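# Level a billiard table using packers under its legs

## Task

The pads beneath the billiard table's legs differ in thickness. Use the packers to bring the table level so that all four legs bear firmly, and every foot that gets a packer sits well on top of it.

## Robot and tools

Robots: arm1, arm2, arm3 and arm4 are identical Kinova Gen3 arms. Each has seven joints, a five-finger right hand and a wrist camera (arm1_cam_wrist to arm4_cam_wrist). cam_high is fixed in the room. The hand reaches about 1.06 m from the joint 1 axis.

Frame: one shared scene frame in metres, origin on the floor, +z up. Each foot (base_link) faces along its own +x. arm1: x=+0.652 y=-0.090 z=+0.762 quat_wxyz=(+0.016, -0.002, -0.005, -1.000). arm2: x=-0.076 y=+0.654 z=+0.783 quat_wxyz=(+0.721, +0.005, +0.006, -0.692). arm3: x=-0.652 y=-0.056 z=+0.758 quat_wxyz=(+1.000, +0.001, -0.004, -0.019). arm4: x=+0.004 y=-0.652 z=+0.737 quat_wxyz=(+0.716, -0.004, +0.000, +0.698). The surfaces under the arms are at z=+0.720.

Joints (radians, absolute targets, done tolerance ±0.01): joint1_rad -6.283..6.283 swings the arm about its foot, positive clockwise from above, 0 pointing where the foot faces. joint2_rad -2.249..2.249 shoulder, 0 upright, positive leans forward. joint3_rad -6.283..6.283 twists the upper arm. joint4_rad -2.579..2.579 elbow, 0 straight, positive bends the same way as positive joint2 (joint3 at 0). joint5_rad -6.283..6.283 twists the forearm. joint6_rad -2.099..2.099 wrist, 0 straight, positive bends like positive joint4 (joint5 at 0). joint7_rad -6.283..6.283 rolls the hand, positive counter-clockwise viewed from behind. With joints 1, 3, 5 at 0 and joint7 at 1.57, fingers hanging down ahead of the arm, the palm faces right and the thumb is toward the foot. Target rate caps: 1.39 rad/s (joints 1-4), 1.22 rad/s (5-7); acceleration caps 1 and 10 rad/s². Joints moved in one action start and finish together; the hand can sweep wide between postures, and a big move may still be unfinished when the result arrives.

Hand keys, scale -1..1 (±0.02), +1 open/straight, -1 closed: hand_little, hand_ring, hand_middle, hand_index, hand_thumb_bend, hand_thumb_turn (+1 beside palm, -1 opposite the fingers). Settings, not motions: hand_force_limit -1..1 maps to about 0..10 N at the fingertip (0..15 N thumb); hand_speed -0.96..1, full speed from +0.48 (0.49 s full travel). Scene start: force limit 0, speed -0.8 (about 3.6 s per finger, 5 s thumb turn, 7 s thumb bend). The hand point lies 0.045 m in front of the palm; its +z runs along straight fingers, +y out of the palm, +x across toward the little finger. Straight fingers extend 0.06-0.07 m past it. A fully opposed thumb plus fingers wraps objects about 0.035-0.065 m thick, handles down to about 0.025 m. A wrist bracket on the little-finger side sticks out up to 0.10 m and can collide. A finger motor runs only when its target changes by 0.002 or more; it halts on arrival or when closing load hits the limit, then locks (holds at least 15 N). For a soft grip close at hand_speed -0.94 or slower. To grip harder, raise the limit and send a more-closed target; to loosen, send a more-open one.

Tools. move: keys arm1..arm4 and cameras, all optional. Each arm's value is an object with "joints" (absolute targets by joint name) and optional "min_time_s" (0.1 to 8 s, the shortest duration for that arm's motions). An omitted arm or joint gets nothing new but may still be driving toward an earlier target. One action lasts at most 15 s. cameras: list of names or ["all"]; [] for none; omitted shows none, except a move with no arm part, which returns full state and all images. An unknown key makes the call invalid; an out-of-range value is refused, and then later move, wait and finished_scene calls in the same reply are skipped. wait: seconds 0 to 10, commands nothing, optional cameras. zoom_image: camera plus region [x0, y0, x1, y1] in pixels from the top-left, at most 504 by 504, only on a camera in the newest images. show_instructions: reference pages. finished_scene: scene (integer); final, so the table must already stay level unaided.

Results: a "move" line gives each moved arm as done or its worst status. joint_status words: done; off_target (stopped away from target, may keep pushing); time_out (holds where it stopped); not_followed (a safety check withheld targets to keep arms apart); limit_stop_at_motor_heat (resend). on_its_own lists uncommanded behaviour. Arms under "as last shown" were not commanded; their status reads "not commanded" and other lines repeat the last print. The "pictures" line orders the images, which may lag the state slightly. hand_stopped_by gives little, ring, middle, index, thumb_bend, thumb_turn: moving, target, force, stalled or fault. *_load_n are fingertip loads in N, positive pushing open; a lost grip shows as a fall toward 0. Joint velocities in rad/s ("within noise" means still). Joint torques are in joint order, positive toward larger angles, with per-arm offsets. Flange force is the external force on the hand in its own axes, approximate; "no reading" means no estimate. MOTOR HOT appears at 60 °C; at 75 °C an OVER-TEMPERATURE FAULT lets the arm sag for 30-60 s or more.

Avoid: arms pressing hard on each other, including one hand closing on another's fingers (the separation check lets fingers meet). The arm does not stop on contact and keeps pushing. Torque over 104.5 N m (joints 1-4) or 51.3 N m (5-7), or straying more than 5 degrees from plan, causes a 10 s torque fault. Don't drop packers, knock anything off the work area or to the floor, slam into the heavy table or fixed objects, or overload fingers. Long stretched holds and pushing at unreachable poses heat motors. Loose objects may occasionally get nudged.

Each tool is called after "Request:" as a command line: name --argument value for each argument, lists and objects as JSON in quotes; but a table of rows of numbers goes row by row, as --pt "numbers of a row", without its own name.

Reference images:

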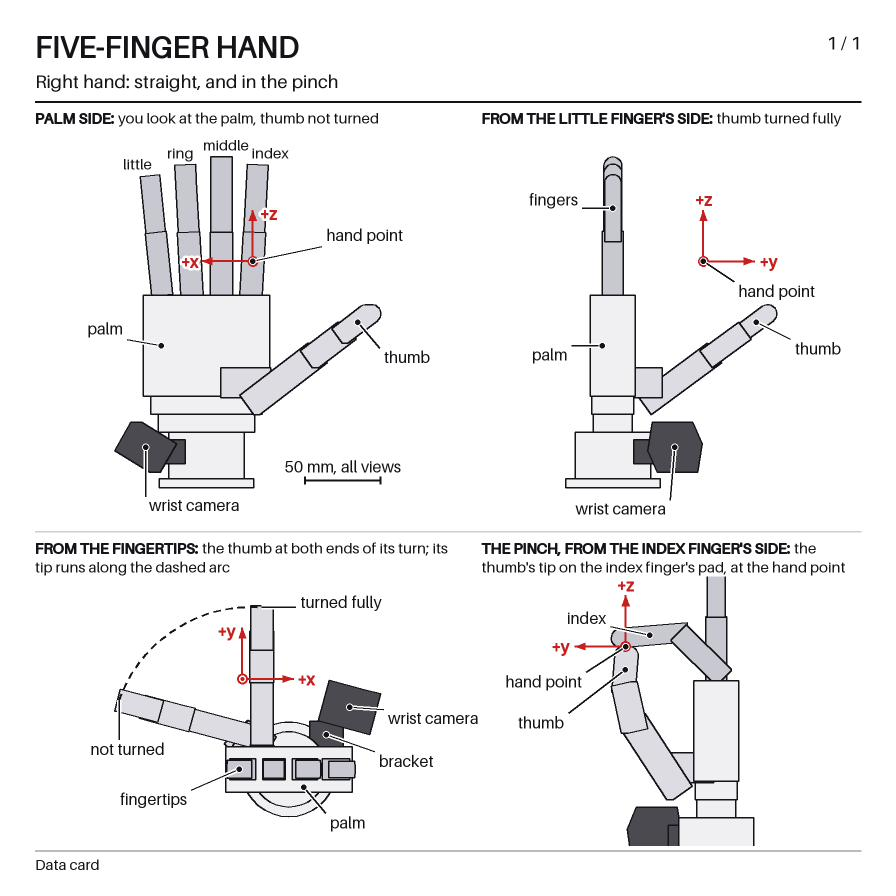

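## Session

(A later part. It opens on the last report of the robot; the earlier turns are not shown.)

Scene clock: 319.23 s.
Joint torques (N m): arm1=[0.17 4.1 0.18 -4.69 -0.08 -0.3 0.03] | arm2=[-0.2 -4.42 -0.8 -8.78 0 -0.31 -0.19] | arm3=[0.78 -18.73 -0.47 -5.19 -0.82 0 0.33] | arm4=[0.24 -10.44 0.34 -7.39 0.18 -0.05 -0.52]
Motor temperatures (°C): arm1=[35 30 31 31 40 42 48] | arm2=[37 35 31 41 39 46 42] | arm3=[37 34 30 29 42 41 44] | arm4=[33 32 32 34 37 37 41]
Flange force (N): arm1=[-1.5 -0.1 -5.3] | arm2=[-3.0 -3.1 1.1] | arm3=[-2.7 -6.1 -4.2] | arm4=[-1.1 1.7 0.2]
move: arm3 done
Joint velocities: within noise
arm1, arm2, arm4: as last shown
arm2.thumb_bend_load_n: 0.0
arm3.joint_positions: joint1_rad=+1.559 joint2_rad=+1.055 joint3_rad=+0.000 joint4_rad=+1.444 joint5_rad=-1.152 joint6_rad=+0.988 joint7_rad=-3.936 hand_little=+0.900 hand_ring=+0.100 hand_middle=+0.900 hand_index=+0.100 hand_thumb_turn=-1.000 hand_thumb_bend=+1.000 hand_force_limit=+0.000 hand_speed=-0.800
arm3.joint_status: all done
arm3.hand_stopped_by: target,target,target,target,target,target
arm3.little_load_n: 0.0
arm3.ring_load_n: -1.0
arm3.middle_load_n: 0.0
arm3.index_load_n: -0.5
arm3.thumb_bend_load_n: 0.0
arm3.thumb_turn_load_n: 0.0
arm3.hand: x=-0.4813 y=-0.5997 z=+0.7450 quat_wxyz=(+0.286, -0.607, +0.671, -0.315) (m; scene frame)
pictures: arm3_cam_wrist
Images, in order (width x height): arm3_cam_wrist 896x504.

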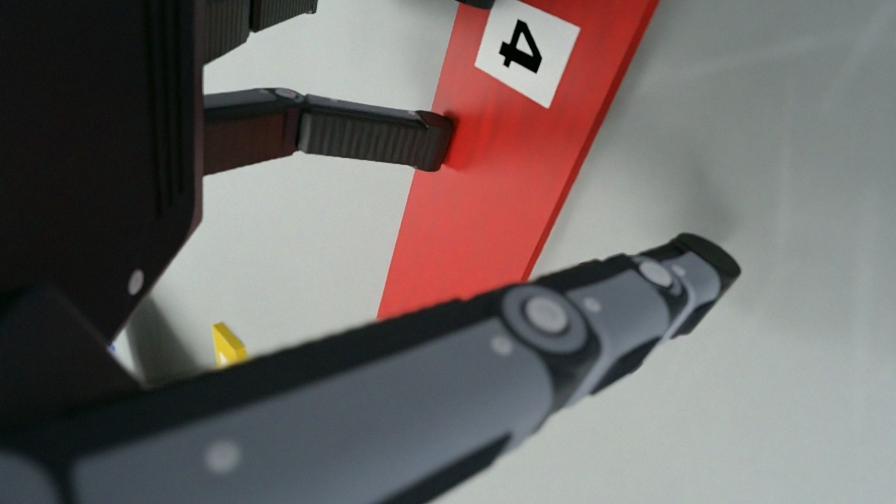

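Request:
move --arm3 '{"joints": {"joint2_rad": 1.0308, "joint4_rad": 1.4484, "joint5_rad": -1.1401, "joint6_rad": 0.9963, "joint7_rad": -3.9577}, "min_time_s": 1}'

Request:
move --arm3 '{"joints": {"joint1_rad": 1.5321, "joint2_rad": 1.0317, "joint4_rad": 1.4442, "joint5_rad": -1.1546, "joint6_rad": 0.9828, "joint7_rad": -3.9693}, "min_time_s": 1}'

Request:
move --arm3 '{"joints": {"joint2_rad": 1.0592, "joint4_rad": 1.4399, "joint5_rad": -1.169, "joint6_rad": 0.9734, "joint7_rad": -3.9434}, "min_time_s": 1}' --cameras '["arm3_cam_wrist"]'

Scene clock: 322.87 s.
Joint torques (N m): arm1=[0.17 4.02 0.25 -4.72 0 -0.26 0.08] | arm2=[-0.15 -4.34 -0.85 -8.76 0.04 -0.31 -0.25] | arm3=[0.64 -21.31 -1.43 -5.67 -1.24 1.04 0.25] | arm4=[0.26 -10.38 0.32 -7.36 0.19 -0.02 -0.5]
Motor temperatures (°C): arm1=[35 30 31 31 40 42 48] | arm2=[37 35 31 41 39 46 42] | arm3=[37 34 30 29 42 41 44] | arm4=[33 32 32 34 37 37 41]
Flange force (N): arm1=[-1.7 0.3 -5.2] | arm2=[-2.8 -3.4 1.0] | arm3=[-1.2 -2.1 -0.4] | arm4=[-1.0 1.7 0.2]
move: arm3 done
Joint velocities: within noise
arm1, arm2, arm4: as last shown
arm3.joint_positions: joint1_rad=+1.559 joint2_rad=+1.031 joint3_rad=+0.000 joint4_rad=+1.448 joint5_rad=-1.140 joint6_rad=+0.996 joint7_rad=-3.958 hand_little=+0.900 hand_ring=+0.100 hand_middle=+0.900 hand_index=+0.100 hand_thumb_turn=-1.000 hand_thumb_bend=+1.000 hand_force_limit=+0.000 hand_speed=-0.800
arm3.joint_status: all done
arm3.hand_stopped_by: target,target,target,target,target,target
arm3.little_load_n: 0.0
arm3.ring_load_n: 0.0
arm3.middle_load_n: 0.0
arm3.index_load_n: 0.0
arm3.thumb_bend_load_n: 0.0
arm3.thumb_turn_load_n: 0.0
arm3.hand: x=-0.4814 y=-0.5994 z=+0.7576 quat_wxyz=(+0.286, -0.607, +0.671, -0.315) (m; scene frame)
pictures: none

Scene clock: 324.17 s.
Joint torques (N m): arm1=[0.17 4.09 0.14 -4.72 0.01 -0.34 0.03] | arm2=[-0.08 -4.39 -0.78 -8.81 0.05 -0.37 -0.26] | arm3=[0.75 -21.46 -1.39 -5.88 -1.27 1.03 0.27] | arm4=[0.26 -10.39 0.29 -7.36 0.23 -0.02 -0.51]
Motor temperatures (°C): arm1=[35 30 31 31 40 42 48] | arm2=[37 35 31 41 39 46 42] | arm3=[37 34 30 29 42 41 44] | arm4=[33 32 32 34 37 37 41]
Flange force (N): arm1=[-1.4 -0.1 -5.4] | arm2=[-2.8 -3.2 1.0] | arm3=[-1.6 -2.1 -0.3] | arm4=[-1.1 1.7 0.2]
move: arm3 done
Joint velocities: within noise
arm1, arm2, arm4: as last shown
arm1.thumb_turn_load_n: -0.5
arm2.thumb_bend_load_n: -0.5
arm3.joint_positions: joint1_rad=+1.532 joint2_rad=+1.032 joint3_rad=+0.000 joint4_rad=+1.444 joint5_rad=-1.155 joint6_rad=+0.983 joint7_rad=-3.969 hand_little=+0.900 hand_ring=+0.100 hand_middle=+0.900 hand_index=+0.100 hand_thumb_turn=-1.000 hand_thumb_bend=+1.000 hand_force_limit=+0.000 hand_speed=-0.800
arm3.joint_status: all done
arm3.hand_stopped_by: target,target,target,target,target,target
arm3.little_load_n: 0.0
arm3.ring_load_n: 0.0
arm3.middle_load_n: 0.0
arm3.index_load_n: -0.5
arm3.thumb_bend_load_n: 0.0
arm3.thumb_turn_load_n: 0.0
arm3.hand: x=-0.4667 y=-0.6012 z=+0.7580 quat_wxyz=(+0.286, -0.607, +0.671, -0.315) (m; scene frame)
pictures: none

Scene clock: 325.47 s.
Joint torques (N m): arm1=[0.2 4.01 0.16 -4.65 0 -0.35 0.04] | arm2=[-0.05 -4.36 -0.81 -8.65 0.07 -0.32 -0.21] | arm3=[0.65 -21.54 -1.41 -5.63 -1.24 1.08 0.31] | arm4=[0.26 -10.41 0.32 -7.37 0.19 0.01 -0.52]
Motor temperatures (°C): arm1=[35 30 31 31 40 42 48] | arm2=[37 35 31 41 39 46 42] | arm3=[37 34 30 29 42 41 44] | arm4=[33 32 32 34 37 37 41]
Flange force (N): arm1=[-1.7 -0.1 -5.8] | arm2=[-3.1 -3.1 0.6] | arm3=[-1.1 -2.1 -0.4] | arm4=[-1.1 1.7 0.3]
move: arm3 done
Joint velocities: within noise
arm1, arm2, arm4: as last shown
arm1.index_load_n: -0.5
arm1.thumb_turn_load_n: 0.0
arm2.thumb_bend_load_n: 0.0
arm3.joint_positions: joint1_rad=+1.532 joint2_rad=+1.059 joint3_rad=+0.000 joint4_rad=+1.440 joint5_rad=-1.169 joint6_rad=+0.973 joint7_rad=-3.943 hand_little=+0.900 hand_ring=+0.100 hand_middle=+0.900 hand_index=+0.100 hand_thumb_turn=-1.000 hand_thumb_bend=+1.000 hand_force_limit=+0.000 hand_speed=-0.800
arm3.joint_status: all done
arm3.hand_stopped_by: target,target,target,target,target,target
arm3.little_load_n: 0.0
arm3.ring_load_n: 0.5
arm3.middle_load_n: 0.0
arm3.index_load_n: 0.0
arm3.thumb_bend_load_n: 0.0
arm3.thumb_turn_load_n: 0.0
arm3.hand: x=-0.4666 y=-0.6013 z=+0.7436 quat_wxyz=(+0.286, -0.607, +0.671, -0.315) (m; scene frame)
pictures: arm3_cam_wrist
Images, in order (width x height): arm3_cam_wrist 896x504.

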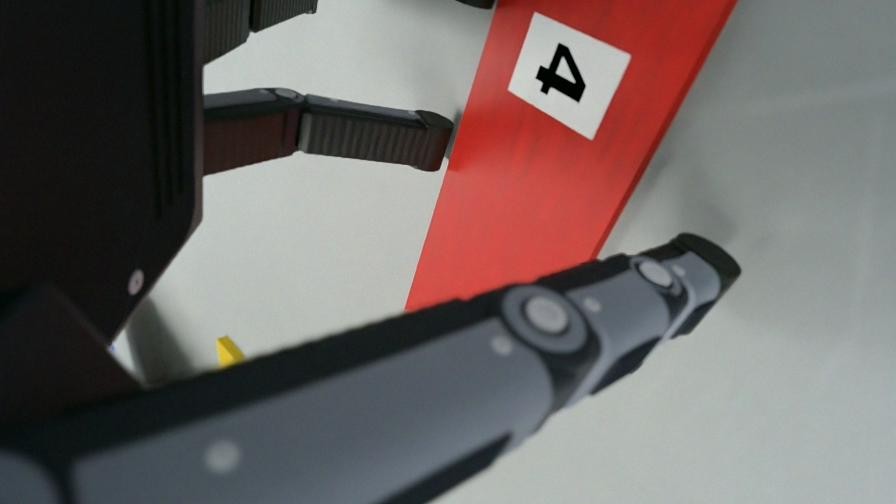

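Request:
move --arm3 '{"joints": {"hand_index": -0.05, "hand_ring": -0.05}}' --cameras '["arm3_cam_wrist"]'

Request:
zoom_image --camera "arm3_cam_wrist" --region '[300, 100, 640, 400]'

Scene clock: 330.13 s.
Joint torques (N m): arm1=[0.05 4.07 0.19 -4.67 0 -0.28 -0.03] | arm2=[-0.06 -4.45 -0.86 -8.73 0.07 -0.35 -0.22] | arm3=[0.71 -21.47 -1.47 -5.59 -1.28 1.1 0.29] | arm4=[0.23 -10.39 0.35 -7.37 0.19 -0.03 -0.53]
Motor temperatures (°C): arm1=[35 30 31 31 40 42 48] | arm2=[37 35 31 41 39 46 42] | arm3=[37 34 30 29 42 41 44] | arm4=[33 32 32 34 37 36 41]
Flange force (N): arm1=[-1.6 0.1 -5.4] | arm2=[-3.1 -3.2 0.8] | arm3=[-1.0 -2.3 -0.5] | arm4=[-1.2 1.6 0.2]
move: arm3 done
Joint velocities: within noise
arm1.joint_positions: joint1_rad=+0.377 joint2_rad=-0.549 joint3_rad=-0.108 joint4_rad=+1.320 joint5_rad=-0.050 joint6_rad=+2.060 joint7_rad=-1.502 hand_little=+1.000 hand_ring=+1.000 hand_middle=+1.000 hand_index=+1.000 hand_thumb_turn=+1.000 hand_thumb_bend=+1.000 hand_force_limit=+0.000 hand_speed=-0.800
arm1.joint_status: not commanded
arm1.hand_stopped_by: target,target,target,target,target,target
arm1.little_load_n: 0.0
arm1.ring_load_n: 0.0
arm1.middle_load_n: 0.0
arm1.index_load_n: 0.0
arm1.thumb_bend_load_n: -0.5
arm1.thumb_turn_load_n: 0.0
arm1.hand: x=+0.5209 y=-0.1206 z=+1.3320 quat_wxyz=(+0.027, -0.986, +0.072, +0.151) (m; scene frame)
arm2, arm4: as last shown
arm2.ring_load_n: 0.5
arm2.index_load_n: 0.5
arm3.joint_positions: joint1_rad=+1.532 joint2_rad=+1.059 joint3_rad=+0.000 joint4_rad=+1.440 joint5_rad=-1.169 joint6_rad=+0.973 joint7_rad=-3.943 hand_little=+0.900 hand_ring=-0.050 hand_middle=+0.900 hand_index=-0.050 hand_thumb_turn=-1.000 hand_thumb_bend=+1.000 hand_force_limit=+0.000 hand_speed=-0.800
arm3.joint_status: all done
arm3.hand_stopped_by: target,target,target,target,target,target
arm3.little_load_n: 0.0
arm3.ring_load_n: 0.0
arm3.middle_load_n: 0.0
arm3.index_load_n: 0.0
arm3.thumb_bend_load_n: 0.0
arm3.thumb_turn_load_n: 0.0
arm3.hand: x=-0.4666 y=-0.6013 z=+0.7436 quat_wxyz=(+0.286, -0.607, +0.671, -0.315) (m; scene frame)
arm4.little_load_n: 0.5
pictures: arm3_cam_wrist
Images, in order (width x height): arm3_cam_wrist 896x504.

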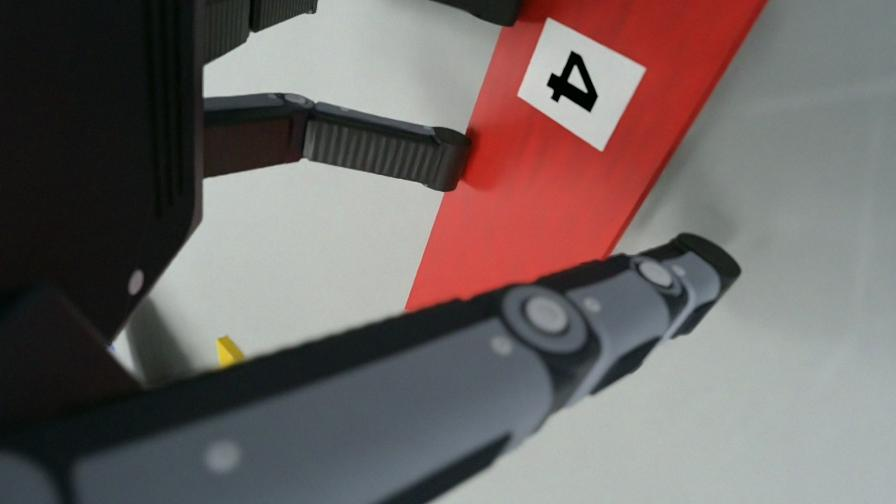

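Scaled by 1.482.

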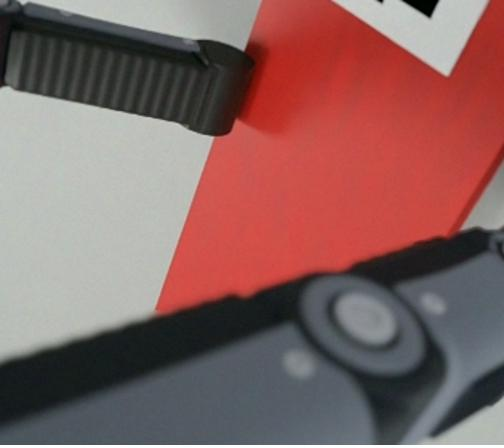

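Request:
move --arm3 '{"joints": {"joint1_rad": 1.5106, "joint2_rad": 1.0568, "joint4_rad": 1.437, "joint5_rad": -1.1792, "joint6_rad": 0.9637, "joint7_rad": -3.9553}, "min_time_s": 1}' --cameras '["arm3_cam_wrist"]'

Request:
zoom_image --camera "arm3_cam_wrist" --region '[400, 0, 800, 350]'

Scene clock: 336.43 s.
Joint torques (N m): arm1=[0.17 4.07 0.16 -4.78 -0.04 -0.26 0.03] | arm2=[-0.1 -4.34 -0.81 -8.75 0.06 -0.31 -0.21] | arm3=[0.68 -21.59 -1.38 -5.66 -1.22 1.08 0.22] | arm4=[0.28 -10.39 0.34 -7.45 0.2 -0.02 -0.52]
Motor temperatures (°C): arm1=[35 30 31 31 40 42 48] | arm2=[37 35 31 41 39 46 42] | arm3=[37 34 30 29 42 41 44] | arm4=[33 32 32 34 37 36 41]
Flange force (N): arm1=[-1.4 -0.1 -4.9] | arm2=[-2.8 -3.1 1.0] | arm3=[-1.2 -2.0 -0.3] | arm4=[-1.0 1.4 0.4]
move: arm3 done
Joint velocities: within noise
arm1, arm2: as last shown
arm1.thumb_bend_load_n: 0.0
arm2.ring_load_n: 0.0
arm2.index_load_n: 0.0
arm3.joint_positions: joint1_rad=+1.511 joint2_rad=+1.057 joint3_rad=+0.000 joint4_rad=+1.437 joint5_rad=-1.179 joint6_rad=+0.964 joint7_rad=-3.955 hand_little=+0.900 hand_ring=-0.050 hand_middle=+0.900 hand_index=-0.050 hand_thumb_turn=-1.000 hand_thumb_bend=+1.000 hand_force_limit=+0.000 hand_speed=-0.800
arm3.joint_status: all done
arm3.hand_stopped_by: target,target,target,target,target,target
arm3.little_load_n: 0.0
arm3.ring_load_n: 0.0
arm3.middle_load_n: 0.0
arm3.index_load_n: 0.0
arm3.thumb_bend_load_n: 0.0
arm3.thumb_turn_load_n: 0.0
arm3.hand: x=-0.4546 y=-0.6024 z=+0.7455 quat_wxyz=(+0.286, -0.607, +0.671, -0.315) (m; scene frame)
arm4.joint_positions: joint1_rad=-0.305 joint2_rad=+0.115 joint3_rad=+0.000 joint4_rad=+1.835 joint5_rad=+0.000 joint6_rad=+1.192 joint7_rad=-3.142 hand_little=+0.980 hand_ring=+0.980 hand_middle=+0.980 hand_index=+0.980 hand_thumb_turn=+1.000 hand_thumb_bend=+1.000 hand_force_limit=+0.000 hand_speed=-0.800
arm4.joint_status: not commanded
arm4.hand_stopped_by: target,target,target,target,target,target
arm4.little_load_n: 0.0
arm4.ring_load_n: 0.0
arm4.middle_load_n: 0.0
arm4.index_load_n: 0.0
arm4.thumb_bend_load_n: 0.0
arm4.thumb_turn_load_n: 0.0
arm4.hand: x=-0.0546 y=-0.2510 z=+0.9991 quat_wxyz=(-0.003, +0.139, -0.990, +0.003) (m; scene frame)
pictures: arm3_cam_wrist
Images, in order (width x height): arm3_cam_wrist 896x504.

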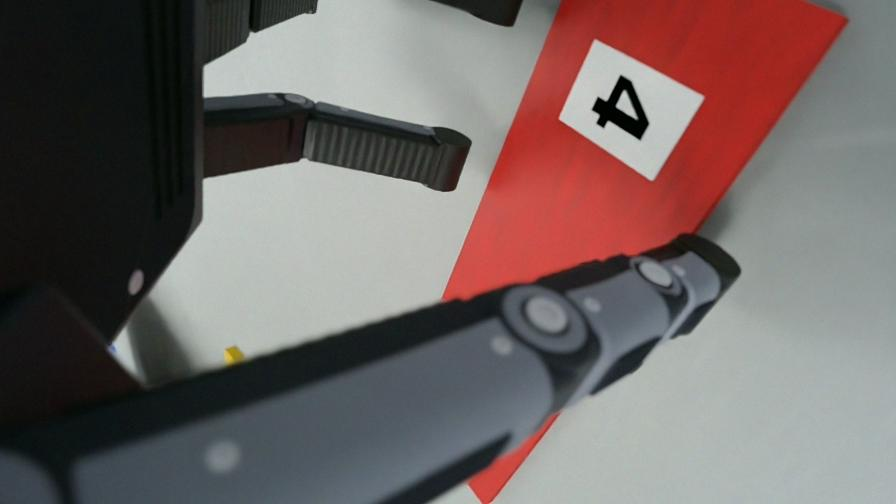

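Scaled by 1.260.

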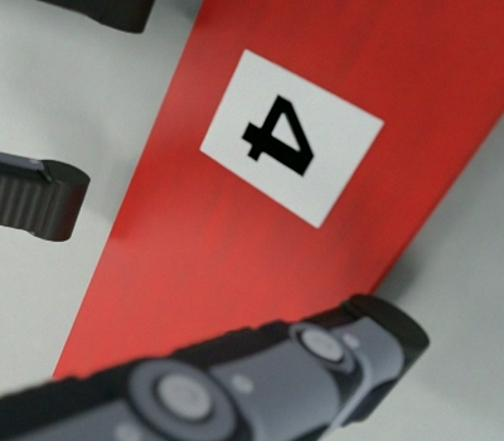

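Request:
move --arm3 '{"joints": {"hand_index": 0.02, "hand_ring": 0.02}}'

Request:
move --arm3 '{"joints": {"joint2_rad": 1.0665, "joint4_rad": 1.4355, "joint5_rad": -1.1842, "joint6_rad": 0.9604, "joint7_rad": -3.9463}, "min_time_s": 1.5}' --cameras '["arm3_cam_wrist"]'

Request:
zoom_image --camera "arm3_cam_wrist" --region '[400, 0, 800, 350]'

Scene clock: 337.77 s.
Joint torques (N m): arm1=[0.18 4.02 0.16 -4.74 -0.02 -0.32 0.02] | arm2=[-0.15 -4.42 -0.8 -8.73 0.08 -0.34 -0.21] | arm3=[0.76 -21.59 -1.36 -5.67 -1.15 1.09 0.26] | arm4=[0.22 -10.34 0.39 -7.44 0.19 0 -0.51]
Motor temperatures (°C): arm1=[35 30 31 31 40 42 48] | arm2=[37 35 31 41 39 46 42] | arm3=[37 34 30 29 42 41 44] | arm4=[33 32 32 34 37 36 41]
Flange force (N): arm1=[-1.5 -0.1 -5.3] | arm2=[-3.0 -3.1 0.8] | arm3=[-1.2 -2.2 -0.1] | arm4=[-1.0 1.3 0.4]
move: arm3 done
Joint velocities: within noise
arm1, arm2, arm4: as last shown
arm3.joint_positions: joint1_rad=+1.511 joint2_rad=+1.057 joint3_rad=+0.000 joint4_rad=+1.437 joint5_rad=-1.179 joint6_rad=+0.964 joint7_rad=-3.955 hand_little=+0.900 hand_ring=+0.020 hand_middle=+0.900 hand_index=+0.020 hand_thumb_turn=-1.000 hand_thumb_bend=+1.000 hand_force_limit=+0.000 hand_speed=-0.800
arm3.joint_status: all done
arm3.hand_stopped_by: target,target,target,target,target,target
arm3.little_load_n: 0.0
arm3.ring_load_n: 0.0
arm3.middle_load_n: 0.0
arm3.index_load_n: 0.0
arm3.thumb_bend_load_n: 0.0
arm3.thumb_turn_load_n: 0.0
arm3.hand: x=-0.4546 y=-0.6024 z=+0.7455 quat_wxyz=(+0.286, -0.607, +0.671, -0.315) (m; scene frame)
pictures: none

Scene clock: 339.57 s.
Joint torques (N m): arm1=[0.09 4.06 0.19 -4.69 -0.05 -0.39 0.07] | arm2=[-0.14 -4.37 -0.85 -8.77 0.08 -0.29 -0.27] | arm3=[0.74 -21.51 -1.38 -5.63 -1.22 1.03 0.27] | arm4=[0.26 -10.43 0.34 -7.43 0.18 -0.03 -0.54]
Motor temperatures (°C): arm1=[35 30 31 31 40 42 48] | arm2=[37 35 31 41 39 46 42] | arm3=[37 34 30 29 42 41 44] | arm4=[33 32 32 34 37 36 41]
Flange force (N): arm1=[-1.5 0.2 -5.7] | arm2=[-2.9 -3.4 1.1] | arm3=[-1.2 -2.3 -0.6] | arm4=[-1.1 1.6 0.4]
move: arm3 done
Joint velocities: within noise
arm1, arm4: as last shown
arm2.joint_positions: joint1_rad=+0.750 joint2_rad=-0.300 joint3_rad=+0.000 joint4_rad=+1.700 joint5_rad=+0.000 joint6_rad=+1.600 joint7_rad=-1.570 hand_little=+0.990 hand_ring=+0.990 hand_middle=+0.990 hand_index=+0.990 hand_thumb_turn=+1.000 hand_thumb_bend=+1.000 hand_force_limit=+0.000 hand_speed=-0.800
arm2.joint_status: not commanded
arm2.hand_stopped_by: target,target,target,target,target,target
arm2.little_load_n: 0.0
arm2.ring_load_n: 0.0
arm2.middle_load_n: 0.0
arm2.index_load_n: 0.0
arm2.thumb_bend_load_n: 0.0
arm2.thumb_turn_load_n: -0.5
arm2.hand: x=-0.2184 y=+0.4265 z=+1.2052 quat_wxyz=(-0.022, -0.906, -0.417, +0.062) (m; scene frame)
arm3.joint_positions: joint1_rad=+1.511 joint2_rad=+1.066 joint3_rad=+0.000 joint4_rad=+1.435 joint5_rad=-1.184 joint6_rad=+0.960 joint7_rad=-3.946 hand_little=+0.900 hand_ring=+0.020 hand_middle=+0.900 hand_index=+0.020 hand_thumb_turn=-1.000 hand_thumb_bend=+1.000 hand_force_limit=+0.000 hand_speed=-0.800
arm3.joint_status: all done
arm3.hand_stopped_by: target,target,target,target,target,target
arm3.little_load_n: 0.0
arm3.ring_load_n: 0.0
arm3.middle_load_n: 0.0
arm3.index_load_n: 0.0
arm3.thumb_bend_load_n: 0.0
arm3.thumb_turn_load_n: 0.0
arm3.hand: x=-0.4546 y=-0.6023 z=+0.7404 quat_wxyz=(+0.286, -0.607, +0.671, -0.315) (m; scene frame)
arm4.thumb_bend_load_n: -0.5
pictures: arm3_cam_wrist
Images, in order (width x height): arm3_cam_wrist 896x504.

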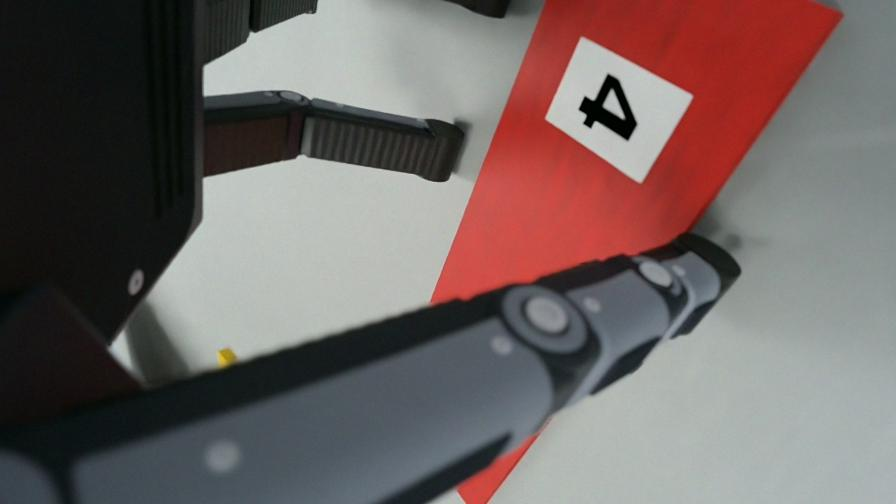

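Scaled by 1.260.

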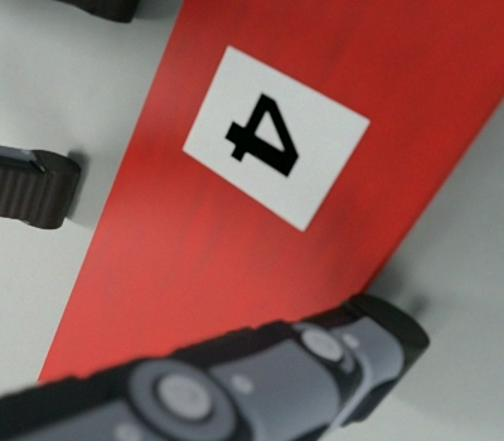

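Request:
move --arm3 '{"joints": {"hand_index": -0.08, "hand_ring": -0.08}}'

Request:
move --arm3 '{"joints": {"joint2_rad": 1.0706, "joint4_rad": 1.4348, "joint5_rad": -1.1864, "joint6_rad": 0.959, "joint7_rad": -3.9423}, "min_time_s": 1}' --cameras '["arm3_cam_wrist"]'

Request:
zoom_image --camera "arm3_cam_wrist" --region '[400, 0, 800, 350]'

Scene clock: 340.87 s.
Joint torques (N m): arm1=[0.24 4.03 0.24 -4.68 -0.05 -0.39 0.13] | arm2=[-0.13 -4.27 -0.85 -8.69 0.02 -0.31 -0.23] | arm3=[0.72 -21.57 -1.37 -5.62 -1.21 1.07 0.28] | arm4=[0.24 -10.39 0.29 -7.36 0.18 0 -0.52]
Motor temperatures (°C): arm1=[35 30 31 31 40 42 48] | arm2=[37 35 31 41 39 46 42] | arm3=[37 34 30 29 42 41 44] | arm4=[33 32 32 34 37 36 41]
Flange force (N): arm1=[-1.6 0.3 -5.8] | arm2=[-2.8 -3.3 0.8] | arm3=[-1.1 -2.2 -0.4] | arm4=[-1.2 1.7 0.2]
move: arm3 done
Joint velocities: within noise
arm1, arm2, arm4: as last shown
arm2.thumb_turn_load_n: 0.0
arm3.joint_positions: joint1_rad=+1.511 joint2_rad=+1.067 joint3_rad=+0.000 joint4_rad=+1.435 joint5_rad=-1.184 joint6_rad=+0.960 joint7_rad=-3.946 hand_little=+0.900 hand_ring=-0.080 hand_middle=+0.900 hand_index=-0.080 hand_thumb_turn=-1.000 hand_thumb_bend=+1.000 hand_force_limit=+0.000 hand_speed=-0.800
arm3.joint_status: all done
arm3.hand_stopped_by: target,target,target,target,target,target
arm3.little_load_n: 0.0
arm3.ring_load_n: 0.0
arm3.middle_load_n: 0.0
arm3.index_load_n: 0.0
arm3.thumb_bend_load_n: 0.0
arm3.thumb_turn_load_n: 0.0
arm3.hand: x=-0.4546 y=-0.6023 z=+0.7404 quat_wxyz=(+0.286, -0.607, +0.671, -0.315) (m; scene frame)
arm4.thumb_bend_load_n: 0.0
pictures: none

Scene clock: 342.17 s.
Joint torques (N m): arm1=[0.17 4.08 0.2 -4.7 -0.02 -0.36 0.02] | arm2=[-0.08 -4.42 -0.88 -8.64 0.01 -0.34 -0.25] | arm3=[0.77 -21.58 -1.44 -5.6 -1.24 1.12 0.22] | arm4=[0.19 -10.4 0.3 -7.47 0.23 -0.04 -0.52]
Motor temperatures (°C): arm1=[35 30 31 31 40 42 48] | arm2=[37 35 31 41 39 46 42] | arm3=[37 34 30 29 42 41 44] | arm4=[33 32 32 34 37 36 41]
Flange force (N): arm1=[-1.4 0.1 -5.5] | arm2=[-3.2 -3.4 0.5] | arm3=[-1.3 -2.2 -0.4] | arm4=[-1.3 1.4 0.4]
move: arm3 done
Joint velocities: within noise
arm1, arm2, arm4: as last shown
arm3.joint_positions: joint1_rad=+1.511 joint2_rad=+1.071 joint3_rad=+0.000 joint4_rad=+1.435 joint5_rad=-1.186 joint6_rad=+0.959 joint7_rad=-3.942 hand_little=+0.900 hand_ring=-0.080 hand_middle=+0.900 hand_index=-0.080 hand_thumb_turn=-1.000 hand_thumb_bend=+1.000 hand_force_limit=+0.000 hand_speed=-0.800
arm3.joint_status: all done
arm3.hand_stopped_by: target,target,target,target,target,target
arm3.little_load_n: 0.0
arm3.ring_load_n: 0.0
arm3.middle_load_n: 0.0
arm3.index_load_n: 0.0
arm3.thumb_bend_load_n: 0.0
arm3.thumb_turn_load_n: 0.0
arm3.hand: x=-0.4547 y=-0.6024 z=+0.7382 quat_wxyz=(+0.286, -0.607, +0.671, -0.315) (m; scene frame)
pictures: arm3_cam_wrist
Images, in order (width x height): arm3_cam_wrist 896x504.

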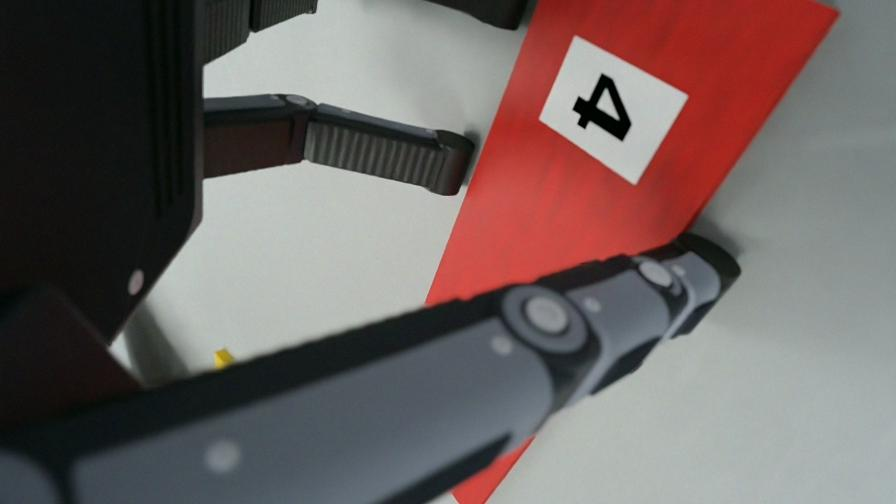

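Scaled by 1.260.

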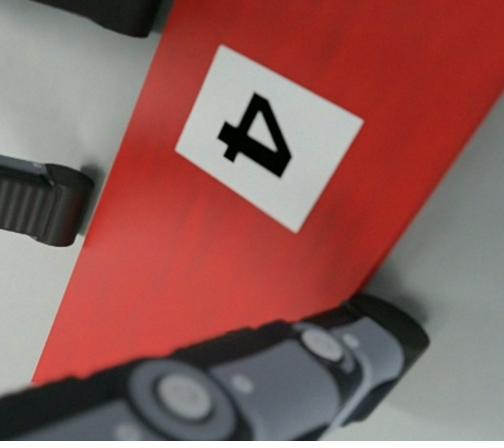

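Request:
move --arm3 '{"joints": {"hand_index": -0.1, "hand_ring": -0.1, "hand_speed": -0.9, "hand_force_limit": -0.4}}'

Request:
move --arm3 '{"joints": {"joint2_rad": 1.0719, "joint4_rad": 1.4346, "joint5_rad": -1.1871, "joint6_rad": 0.9586, "joint7_rad": -3.9411}, "min_time_s": 1}'

Request:
move --arm3 '{"joints": {"hand_index": -0.4, "hand_ring": -0.4, "hand_speed": -0.94, "hand_force_limit": -0.3}}' --cameras '["arm3_cam_wrist"]'

Request:
zoom_image --camera "arm3_cam_wrist" --region '[400, 0, 800, 350]'

Scene clock: 343.47 s.
Joint torques (N m): arm1=[0.16 4.08 0.15 -4.72 -0.03 -0.32 0.06] | arm2=[-0.19 -4.31 -0.82 -8.7 0.04 -0.32 -0.21] | arm3=[0.8 -21.7 -1.44 -5.54 -1.22 1.11 0.19] | arm4=[0.21 -10.39 0.33 -7.38 0.18 -0.01 -0.51]
Motor temperatures (°C): arm1=[35 30 31 31 40 42 48] | arm2=[37 35 31 41 39 46 42] | arm3=[37 34 30 29 42 41 44] | arm4=[33 32 32 34 37 36 41]
Flange force (N): arm1=[-1.4 0.0 -5.3] | arm2=[-2.8 -3.1 0.8] | arm3=[-0.9 -2.0 -0.1] | arm4=[-1.1 1.6 0.3]
move: arm3 done
Joint velocities: within noise
arm1, arm2, arm4: as last shown
arm3.joint_positions: joint1_rad=+1.511 joint2_rad=+1.071 joint3_rad=+0.000 joint4_rad=+1.435 joint5_rad=-1.186 joint6_rad=+0.959 joint7_rad=-3.942 hand_little=+0.900 hand_ring=-0.100 hand_middle=+0.900 hand_index=-0.100 hand_thumb_turn=-1.000 hand_thumb_bend=+1.000 hand_force_limit=-0.400 hand_speed=-0.900
arm3.joint_status: all done
arm3.hand_stopped_by: target,target,target,target,target,target
arm3.little_load_n: 0.0
arm3.ring_load_n: 0.0
arm3.middle_load_n: 0.0
arm3.index_load_n: 0.0
arm3.thumb_bend_load_n: -0.5
arm3.thumb_turn_load_n: 0.0
arm3.hand: x=-0.4547 y=-0.6024 z=+0.7382 quat_wxyz=(+0.286, -0.607, +0.671, -0.315) (m; scene frame)
pictures: none

Scene clock: 344.77 s.
Joint torques (N m): arm1=[0.12 4.08 0.27 -4.68 -0.03 -0.29 -0.01] | arm2=[-0.13 -4.38 -0.91 -8.7 0.06 -0.32 -0.24] | arm3=[0.47 -17.91 -0.88 -4.77 -0.84 0.25 0.42] | arm4=[0.2 -10.43 0.31 -7.39 0.17 0 -0.54]
Motor temperatures (°C): arm1=[35 30 31 31 40 42 48] | arm2=[37 35 31 41 39 46 42] | arm3=[37 34 30 29 42 41 44] | arm4=[33 32 32 34 37 36 41]
Flange force (N): arm1=[-1.6 0.3 -5.4] | arm2=[-3.0 -3.5 0.8] | arm3=[-2.0 -7.2 -5.7] | arm4=[-1.3 1.7 0.4]
move: arm3 done
Joint velocities: within noise
arm1, arm2, arm4: as last shown
arm2.little_load_n: 0.5
arm3.joint_positions: joint1_rad=+1.511 joint2_rad=+1.072 joint3_rad=+0.000 joint4_rad=+1.435 joint5_rad=-1.187 joint6_rad=+0.959 joint7_rad=-3.941 hand_little=+0.900 hand_ring=-0.100 hand_middle=+0.900 hand_index=-0.100 hand_thumb_turn=-1.000 hand_thumb_bend=+1.000 hand_force_limit=-0.400 hand_speed=-0.900
arm3.joint_status: all done
arm3.hand_stopped_by: target,target,target,target,target,target
arm3.little_load_n: 0.0
arm3.ring_load_n: 0.0
arm3.middle_load_n: 0.0
arm3.index_load_n: 0.0
arm3.thumb_bend_load_n: 0.5
arm3.thumb_turn_load_n: 0.5
arm3.hand: x=-0.4547 y=-0.6023 z=+0.7375 quat_wxyz=(+0.286, -0.607, +0.671, -0.315) (m; scene frame)
arm4.index_load_n: 0.5
pictures: none

Scene clock: 347.03 s.
Joint torques (N m): arm1=[0.15 4.01 0.25 -4.74 -0.01 -0.37 0.07] | arm2=[-0.21 -4.36 -0.87 -8.7 0.06 -0.33 -0.2] | arm3=[0.11 -18.1 -1.28 -4.8 -0.93 0.41 0.38] | arm4=[0.26 -10.36 0.34 -7.39 0.17 0 -0.51]
Motor temperatures (°C): arm1=[35 30 31 31 40 42 48] | arm2=[37 35 31 41 39 46 42] | arm3=[37 34 30 29 42 41 44] | arm4=[33 32 32 34 37 36 41]
Flange force (N): arm1=[-1.6 0.3 -5.5] | arm2=[-2.9 -3.3 0.8] | arm3=[-2.0 -6.5 -5.9] | arm4=[-1.1 1.5 0.3]
move: arm3 done
Joint velocities: within noise
arm1.joint_positions: joint1_rad=+0.377 joint2_rad=-0.549 joint3_rad=-0.108 joint4_rad=+1.320 joint5_rad=-0.050 joint6_rad=+2.060 joint7_rad=-1.502 hand_little=+1.000 hand_ring=+1.000 hand_middle=+1.000 hand_index=+1.000 hand_thumb_turn=+1.000 hand_thumb_bend=+1.000 hand_force_limit=+0.000 hand_speed=-0.800
arm1.joint_status: not commanded
arm1.hand_stopped_by: target,target,target,target,target,target
arm1.little_load_n: 0.0
arm1.ring_load_n: 0.0
arm1.middle_load_n: 0.0
arm1.index_load_n: 0.0
arm1.thumb_bend_load_n: 0.0
arm1.thumb_turn_load_n: 0.0
arm1.hand: x=+0.5209 y=-0.1206 z=+1.3320 quat_wxyz=(+0.027, -0.986, +0.072, +0.151) (m; scene frame)
arm2, arm4: as last shown
arm2.little_load_n: 0.0
arm2.middle_load_n: -0.5
arm2.thumb_bend_load_n: -0.5
arm3.joint_positions: joint1_rad=+1.511 joint2_rad=+1.072 joint3_rad=+0.000 joint4_rad=+1.435 joint5_rad=-1.187 joint6_rad=+0.959 joint7_rad=-3.941 hand_little=+0.900 hand_ring=-0.400 hand_middle=+0.900 hand_index=-0.400 hand_thumb_turn=-1.000 hand_thumb_bend=+1.000 hand_force_limit=-0.300 hand_speed=-0.940
arm3.joint_status: all done
arm3.hand_stopped_by: target,target,target,target,target,target
arm3.little_load_n: 0.0
arm3.ring_load_n: 0.0
arm3.middle_load_n: 0.0
arm3.index_load_n: 0.0
arm3.thumb_bend_load_n: 0.5
arm3.thumb_turn_load_n: 1.0
arm3.hand: x=-0.4547 y=-0.6023 z=+0.7375 quat_wxyz=(+0.286, -0.607, +0.671, -0.315) (m; scene frame)
arm4.index_load_n: 0.0
pictures: arm3_cam_wrist
Images, in order (width x height): arm3_cam_wrist 896x504.

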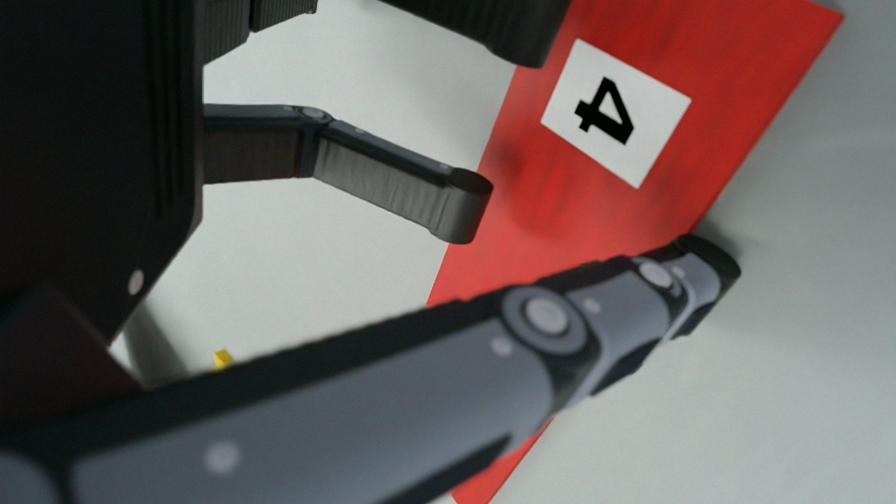

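Scaled by 1.260.

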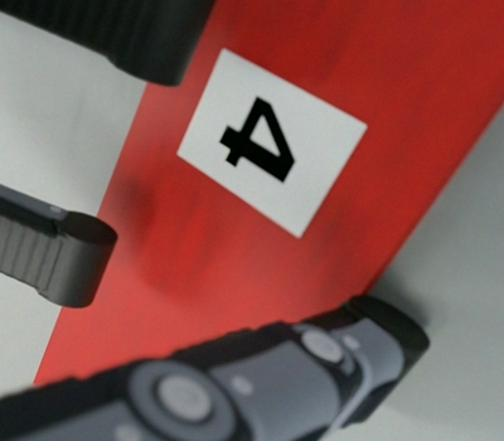

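Request:
move --arm3 '{"joints": {"hand_index": -0.1, "hand_ring": -0.1, "hand_speed": -0.85}}'

Request:
move --arm3 '{"joints": {"hand_thumb_bend": 0.6, "hand_speed": -0.85, "hand_force_limit": -0.6}}' --cameras '["arm3_cam_wrist"]'

Request:
zoom_image --camera "arm3_cam_wrist" --region '[400, 0, 800, 350]'

Scene clock: 350.93 s.
Joint torques (N m): arm1=[0.07 3.99 0.19 -4.64 -0.02 -0.27 0.03] | arm2=[-0.1 -4.34 -0.88 -8.73 -0.02 -0.29 -0.25] | arm3=[0.44 -18.31 -1.03 -4.88 -0.89 0.38 0.38] | arm4=[0.25 -10.42 0.32 -7.41 0.2 0.01 -0.52]
Motor temperatures (°C): arm1=[35 30 31 31 40 42 48] | arm2=[37 35 31 41 39 46 42] | arm3=[37 34 30 29 42 41 44] | arm4=[33 32 32 34 37 36 41]
Flange force (N): arm1=[-1.8 0.2 -5.6] | arm2=[-2.9 -3.4 1.0] | arm3=[-2.1 -6.5 -5.2] | arm4=[-1.1 1.6 0.4]
move: arm3 done
Joint velocities: within noise
arm1, arm2: as last shown
arm1.ring_load_n: 0.5
arm2.middle_load_n: 0.0
arm2.thumb_bend_load_n: 0.0
arm3.joint_positions: joint1_rad=+1.511 joint2_rad=+1.072 joint3_rad=+0.000 joint4_rad=+1.435 joint5_rad=-1.187 joint6_rad=+0.959 joint7_rad=-3.941 hand_little=+0.900 hand_ring=-0.100 hand_middle=+0.900 hand_index=-0.100 hand_thumb_turn=-1.000 hand_thumb_bend=+1.000 hand_force_limit=-0.300 hand_speed=-0.850
arm3.joint_status: all done
arm3.hand_stopped_by: target,target,target,target,target,target
arm3.little_load_n: 0.0
arm3.ring_load_n: 0.0
arm3.middle_load_n: 0.0
arm3.index_load_n: 0.0
arm3.thumb_bend_load_n: 0.0
arm3.thumb_turn_load_n: 0.5
arm3.hand: x=-0.4546 y=-0.6023 z=+0.7375 quat_wxyz=(+0.286, -0.607, +0.671, -0.315) (m; scene frame)
arm4.joint_positions: joint1_rad=-0.305 joint2_rad=+0.115 joint3_rad=+0.000 joint4_rad=+1.835 joint5_rad=+0.000 joint6_rad=+1.192 joint7_rad=-3.142 hand_little=+0.980 hand_ring=+0.980 hand_middle=+0.980 hand_index=+0.980 hand_thumb_turn=+1.000 hand_thumb_bend=+1.000 hand_force_limit=+0.000 hand_speed=-0.800
arm4.joint_status: not commanded
arm4.hand_stopped_by: target,target,target,target,target,target
arm4.little_load_n: 0.0
arm4.ring_load_n: 0.0
arm4.middle_load_n: 0.0
arm4.index_load_n: 0.0
arm4.thumb_bend_load_n: 0.0
arm4.thumb_turn_load_n: 0.0
arm4.hand: x=-0.0546 y=-0.2510 z=+0.9991 quat_wxyz=(-0.003, +0.139, -0.990, +0.003) (m; scene frame)
pictures: none

Scene clock: 352.77 s.
Joint torques (N m): arm1=[0.17 4.06 0.15 -4.68 -0.06 -0.34 0.05] | arm2=[-0.09 -4.37 -0.84 -8.78 0.07 -0.3 -0.28] | arm3=[-0.4 -17.52 -1.6 -4.85 -1.09 0.5 0.39] | arm4=[0.21 -10.4 0.31 -7.38 0.21 -0.03 -0.51]
Motor temperatures (°C): arm1=[35 30 31 31 40 42 48] | arm2=[37 35 31 41 39 46 42] | arm3=[37 34 30 29 42 41 44] | arm4=[33 32 32 34 37 36 41]
Flange force (N): arm1=[-1.5 -0.1 -5.6] | arm2=[-2.8 -3.4 1.1] | arm3=[-2.8 -6.7 -7.4] | arm4=[-1.2 1.6 0.2]
move: arm3 off_target
Joint velocities: within noise
arm1, arm2, arm4: as last shown
arm1.ring_load_n: 0.0
arm1.thumb_bend_load_n: -0.5
arm3.joint_positions: joint1_rad=+1.511 joint2_rad=+1.072 joint3_rad=+0.000 joint4_rad=+1.435 joint5_rad=-1.187 joint6_rad=+0.959 joint7_rad=-3.941 hand_little=+0.900 hand_ring=-0.100 hand_middle=+0.900 hand_index=-0.100 hand_thumb_turn=-1.000 hand_thumb_bend=+0.989 hand_force_limit=-0.600 hand_speed=-0.850
arm3.joint_status: hand_thumb_bend off_target (ended at +0.989, target +0.600); the others done
arm3.hand_stopped_by: target,target,target,target,force,target
arm3.little_load_n: 0.0
arm3.ring_load_n: 0.0
arm3.middle_load_n: 0.0
arm3.index_load_n: 0.0
arm3.thumb_bend_load_n: 4.0
arm3.thumb_turn_load_n: 1.0
arm3.hand: x=-0.4547 y=-0.6023 z=+0.7375 quat_wxyz=(+0.286, -0.607, +0.671, -0.315) (m; scene frame)
pictures: arm3_cam_wrist
Images, in order (width x height): arm3_cam_wrist 896x504.

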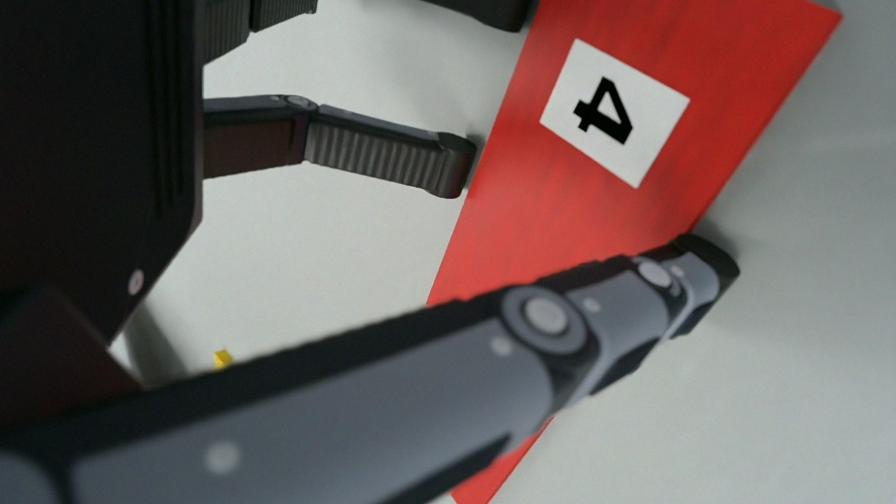

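Scaled by 1.260.

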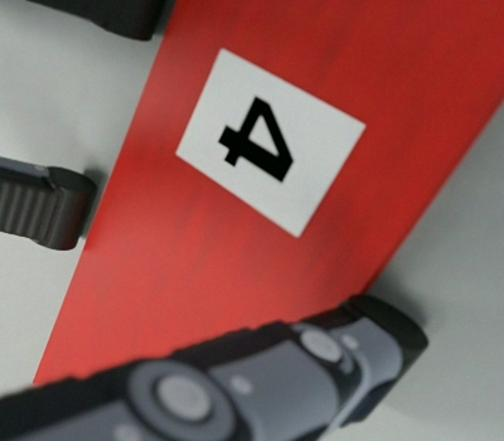

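Request:
move --arm3 '{"joints": {"joint2_rad": 1.0706, "joint4_rad": 1.4348, "joint5_rad": -1.1864, "joint6_rad": 0.959, "joint7_rad": -3.9423, "hand_index": -0.07, "hand_ring": -0.07}, "min_time_s": 1}'

Request:
move --arm3 '{"joints": {"hand_thumb_bend": 0.55, "hand_speed": -0.85, "hand_force_limit": -0.5}}' --cameras '["arm3_cam_wrist"]'

Request:
zoom_image --camera "arm3_cam_wrist" --region '[400, 0, 800, 350]'

Scene clock: 354.60 s.
Joint torques (N m): arm1=[0.1 3.98 0.17 -4.67 0.02 -0.35 0.02] | arm2=[-0.07 -4.41 -0.83 -8.72 0 -0.26 -0.23] | arm3=[0.09 -20.3 -1.71 -5.04 -1.1 1.04 0.21] | arm4=[0.23 -10.42 0.32 -7.44 0.19 -0.02 -0.53]
Motor temperatures (°C): arm1=[35 30 31 31 40 42 48] | arm2=[37 35 31 41 39 46 42] | arm3=[37 34 30 29 42 41 44] | arm4=[33 32 32 34 37 36 41]
Flange force (N): arm1=[-1.7 0.1 -5.8] | arm2=[-3.1 -3.2 1.0] | arm3=[-0.7 -3.1 -2.6] | arm4=[-1.2 1.5 0.4]
move: arm3 done
Joint velocities: within noise
arm1, arm4: as last shown
arm1.thumb_bend_load_n: 0.0
arm2.joint_positions: joint1_rad=+0.750 joint2_rad=-0.300 joint3_rad=+0.000 joint4_rad=+1.700 joint5_rad=+0.000 joint6_rad=+1.600 joint7_rad=-1.570 hand_little=+0.990 hand_ring=+0.990 hand_middle=+0.990 hand_index=+0.990 hand_thumb_turn=+1.000 hand_thumb_bend=+1.000 hand_force_limit=+0.000 hand_speed=-0.800
arm2.joint_status: not commanded
arm2.hand_stopped_by: target,target,target,target,target,target
arm2.little_load_n: 0.0
arm2.ring_load_n: 0.0
arm2.middle_load_n: 0.0
arm2.index_load_n: 0.0
arm2.thumb_bend_load_n: 0.0
arm2.thumb_turn_load_n: 0.0
arm2.hand: x=-0.2184 y=+0.4265 z=+1.2052 quat_wxyz=(-0.022, -0.906, -0.417, +0.062) (m; scene frame)
arm3.joint_positions: joint1_rad=+1.511 joint2_rad=+1.071 joint3_rad=+0.000 joint4_rad=+1.435 joint5_rad=-1.186 joint6_rad=+0.959 joint7_rad=-3.942 hand_little=+0.900 hand_ring=-0.071 hand_middle=+0.900 hand_index=-0.071 hand_thumb_turn=-1.000 hand_thumb_bend=+0.989 hand_force_limit=-0.600 hand_speed=-0.850
arm3.joint_status: all done
arm3.hand_stopped_by: target,target,target,target,force,target
arm3.little_load_n: 0.0
arm3.ring_load_n: -1.0
arm3.middle_load_n: 0.0
arm3.index_load_n: -1.0
arm3.thumb_bend_load_n: 0.0
arm3.thumb_turn_load_n: 0.0
arm3.hand: x=-0.4547 y=-0.6023 z=+0.7382 quat_wxyz=(+0.286, -0.607, +0.671, -0.315) (m; scene frame)
pictures: none

Scene clock: 355.37 s.
Joint torques (N m): arm1=[0.14 4.01 0.08 -4.66 0.02 -0.34 -0.02] | arm2=[-0.09 -4.35 -0.9 -8.72 0.02 -0.36 -0.24] | arm3=[0.04 -19.95 -1.49 -5.13 -1.08 0.88 0.3] | arm4=[0.23 -10.4 0.34 -7.37 0.25 -0.05 -0.53]
Motor temperatures (°C): arm1=[35 30 31 31 40 42 48] | arm2=[37 35 31 41 39 46 42] | arm3=[37 34 30 29 42 41 44] | arm4=[33 32 32 34 37 36 41]
Flange force (N): arm1=[-1.6 -0.4 -5.7] | arm2=[-2.9 -3.5 0.7] | arm3=[-1.4 -3.7 -3.3] | arm4=[-1.2 1.7 0.1]
move: arm3 off_target
Joint velocities: within noise
arm1, arm2, arm4: as last shown
arm1.index_load_n: 0.5
arm1.thumb_bend_load_n: -0.5
arm2.thumb_turn_load_n: -0.5
arm3.joint_positions: joint1_rad=+1.511 joint2_rad=+1.071 joint3_rad=+0.000 joint4_rad=+1.435 joint5_rad=-1.186 joint6_rad=+0.959 joint7_rad=-3.942 hand_little=+0.900 hand_ring=-0.071 hand_middle=+0.900 hand_index=-0.071 hand_thumb_turn=-1.000 hand_thumb_bend=+0.906 hand_force_limit=-0.500 hand_speed=-0.850
arm3.joint_status: hand_thumb_bend off_target (ended at +0.906, target +0.550); the others done
arm3.hand_stopped_by: target,target,target,target,force,target
arm3.little_load_n: 0.0
arm3.ring_load_n: 0.5
arm3.middle_load_n: 0.0
arm3.index_load_n: 0.5
arm3.thumb_bend_load_n: 4.5
arm3.thumb_turn_load_n: 1.0
arm3.hand: x=-0.4547 y=-0.6023 z=+0.7382 quat_wxyz=(+0.286, -0.607, +0.671, -0.315) (m; scene frame)
pictures: arm3_cam_wrist
Images, in order (width x height): arm3_cam_wrist 896x504.

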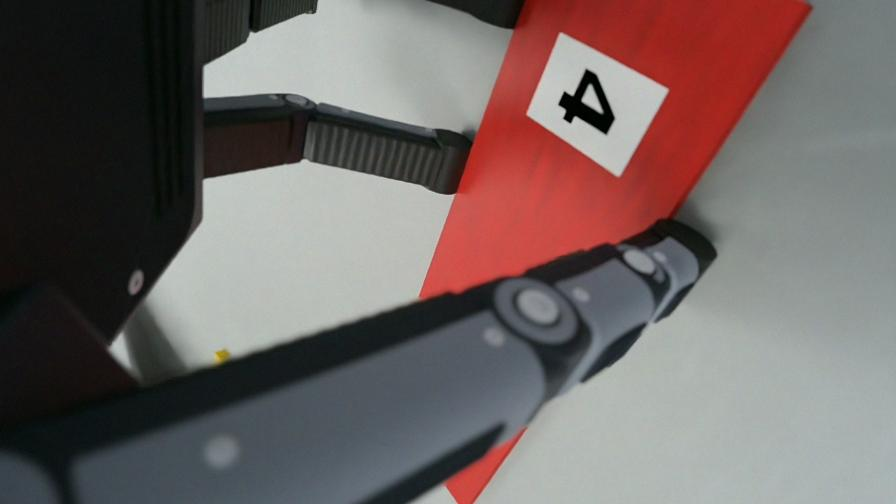

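Scaled by 1.260.

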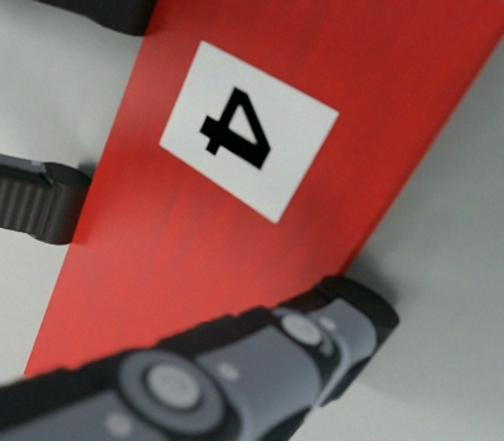

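Request:
move --arm3 '{"joints": {"hand_thumb_bend": 0.5, "hand_speed": -0.9, "hand_force_limit": 0.0}}' --cameras '["arm3_cam_wrist"]'

Request:
zoom_image --camera "arm3_cam_wrist" --region '[400, 0, 800, 350]'

Scene clock: 356.17 s.
Joint torques (N m): arm1=[0.15 4.09 0.26 -4.71 -0.04 -0.33 0] | arm2=[-0.18 -4.42 -0.84 -8.66 0.05 -0.34 -0.19] | arm3=[0.12 -19.68 -1.45 -5.08 -1.07 0.77 0.25] | arm4=[0.21 -10.38 0.28 -7.39 0.18 0.02 -0.53]
Motor temperatures (°C): arm1=[35 30 31 31 40 42 48] | arm2=[37 35 31 41 39 46 42] | arm3=[37 34 30 29 42 41 44] | arm4=[33 32 32 34 37 36 41]
Flange force (N): arm1=[-1.5 0.2 -5.4] | arm2=[-3.2 -3.1 0.6] | arm3=[-1.5 -4.1 -3.6] | arm4=[-1.3 1.5 0.4]
move: arm3 off_target
Joint velocities: within noise
arm1, arm2, arm4: as last shown
arm1.index_load_n: 0.0
arm1.thumb_bend_load_n: 0.0
arm2.thumb_turn_load_n: 0.0
arm3.joint_positions: joint1_rad=+1.511 joint2_rad=+1.071 joint3_rad=+0.000 joint4_rad=+1.435 joint5_rad=-1.186 joint6_rad=+0.959 joint7_rad=-3.942 hand_little=+0.900 hand_ring=-0.071 hand_middle=+0.900 hand_index=-0.071 hand_thumb_turn=-1.000 hand_thumb_bend=+0.896 hand_force_limit=+0.000 hand_speed=-0.900
arm3.joint_status: hand_thumb_bend off_target (ended at +0.896, target +0.500); the others done
arm3.hand_stopped_by: target,target,target,target,force,target
arm3.little_load_n: 0.0
arm3.ring_load_n: 1.0
arm3.middle_load_n: 0.0
arm3.index_load_n: 2.0
arm3.thumb_bend_load_n: 7.5
arm3.thumb_turn_load_n: 1.5
arm3.hand: x=-0.4547 y=-0.6023 z=+0.7382 quat_wxyz=(+0.286, -0.607, +0.671, -0.315) (m; scene frame)
arm4.middle_load_n: -0.5
pictures: arm3_cam_wrist
Images, in order (width x height): arm3_cam_wrist 896x504.

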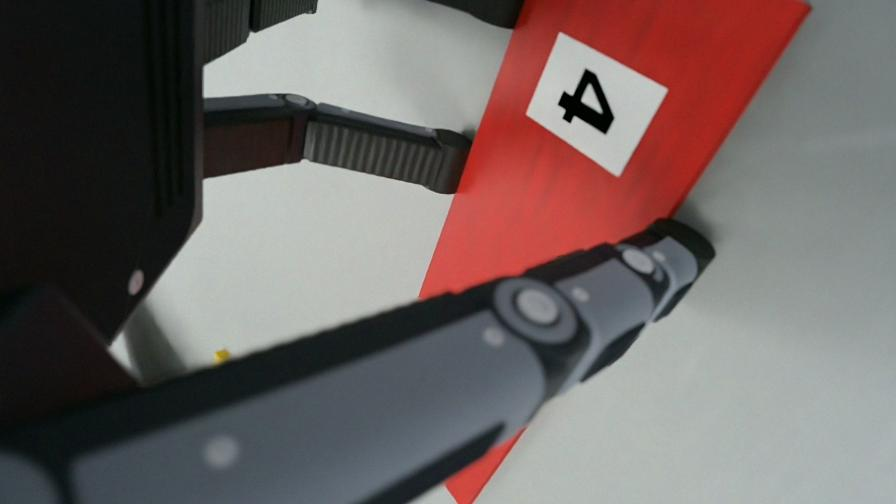

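Scaled by 1.260.

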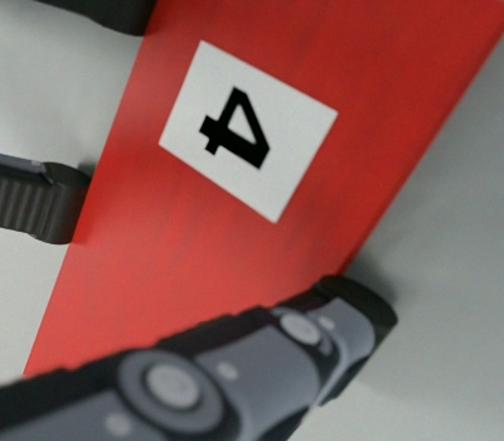

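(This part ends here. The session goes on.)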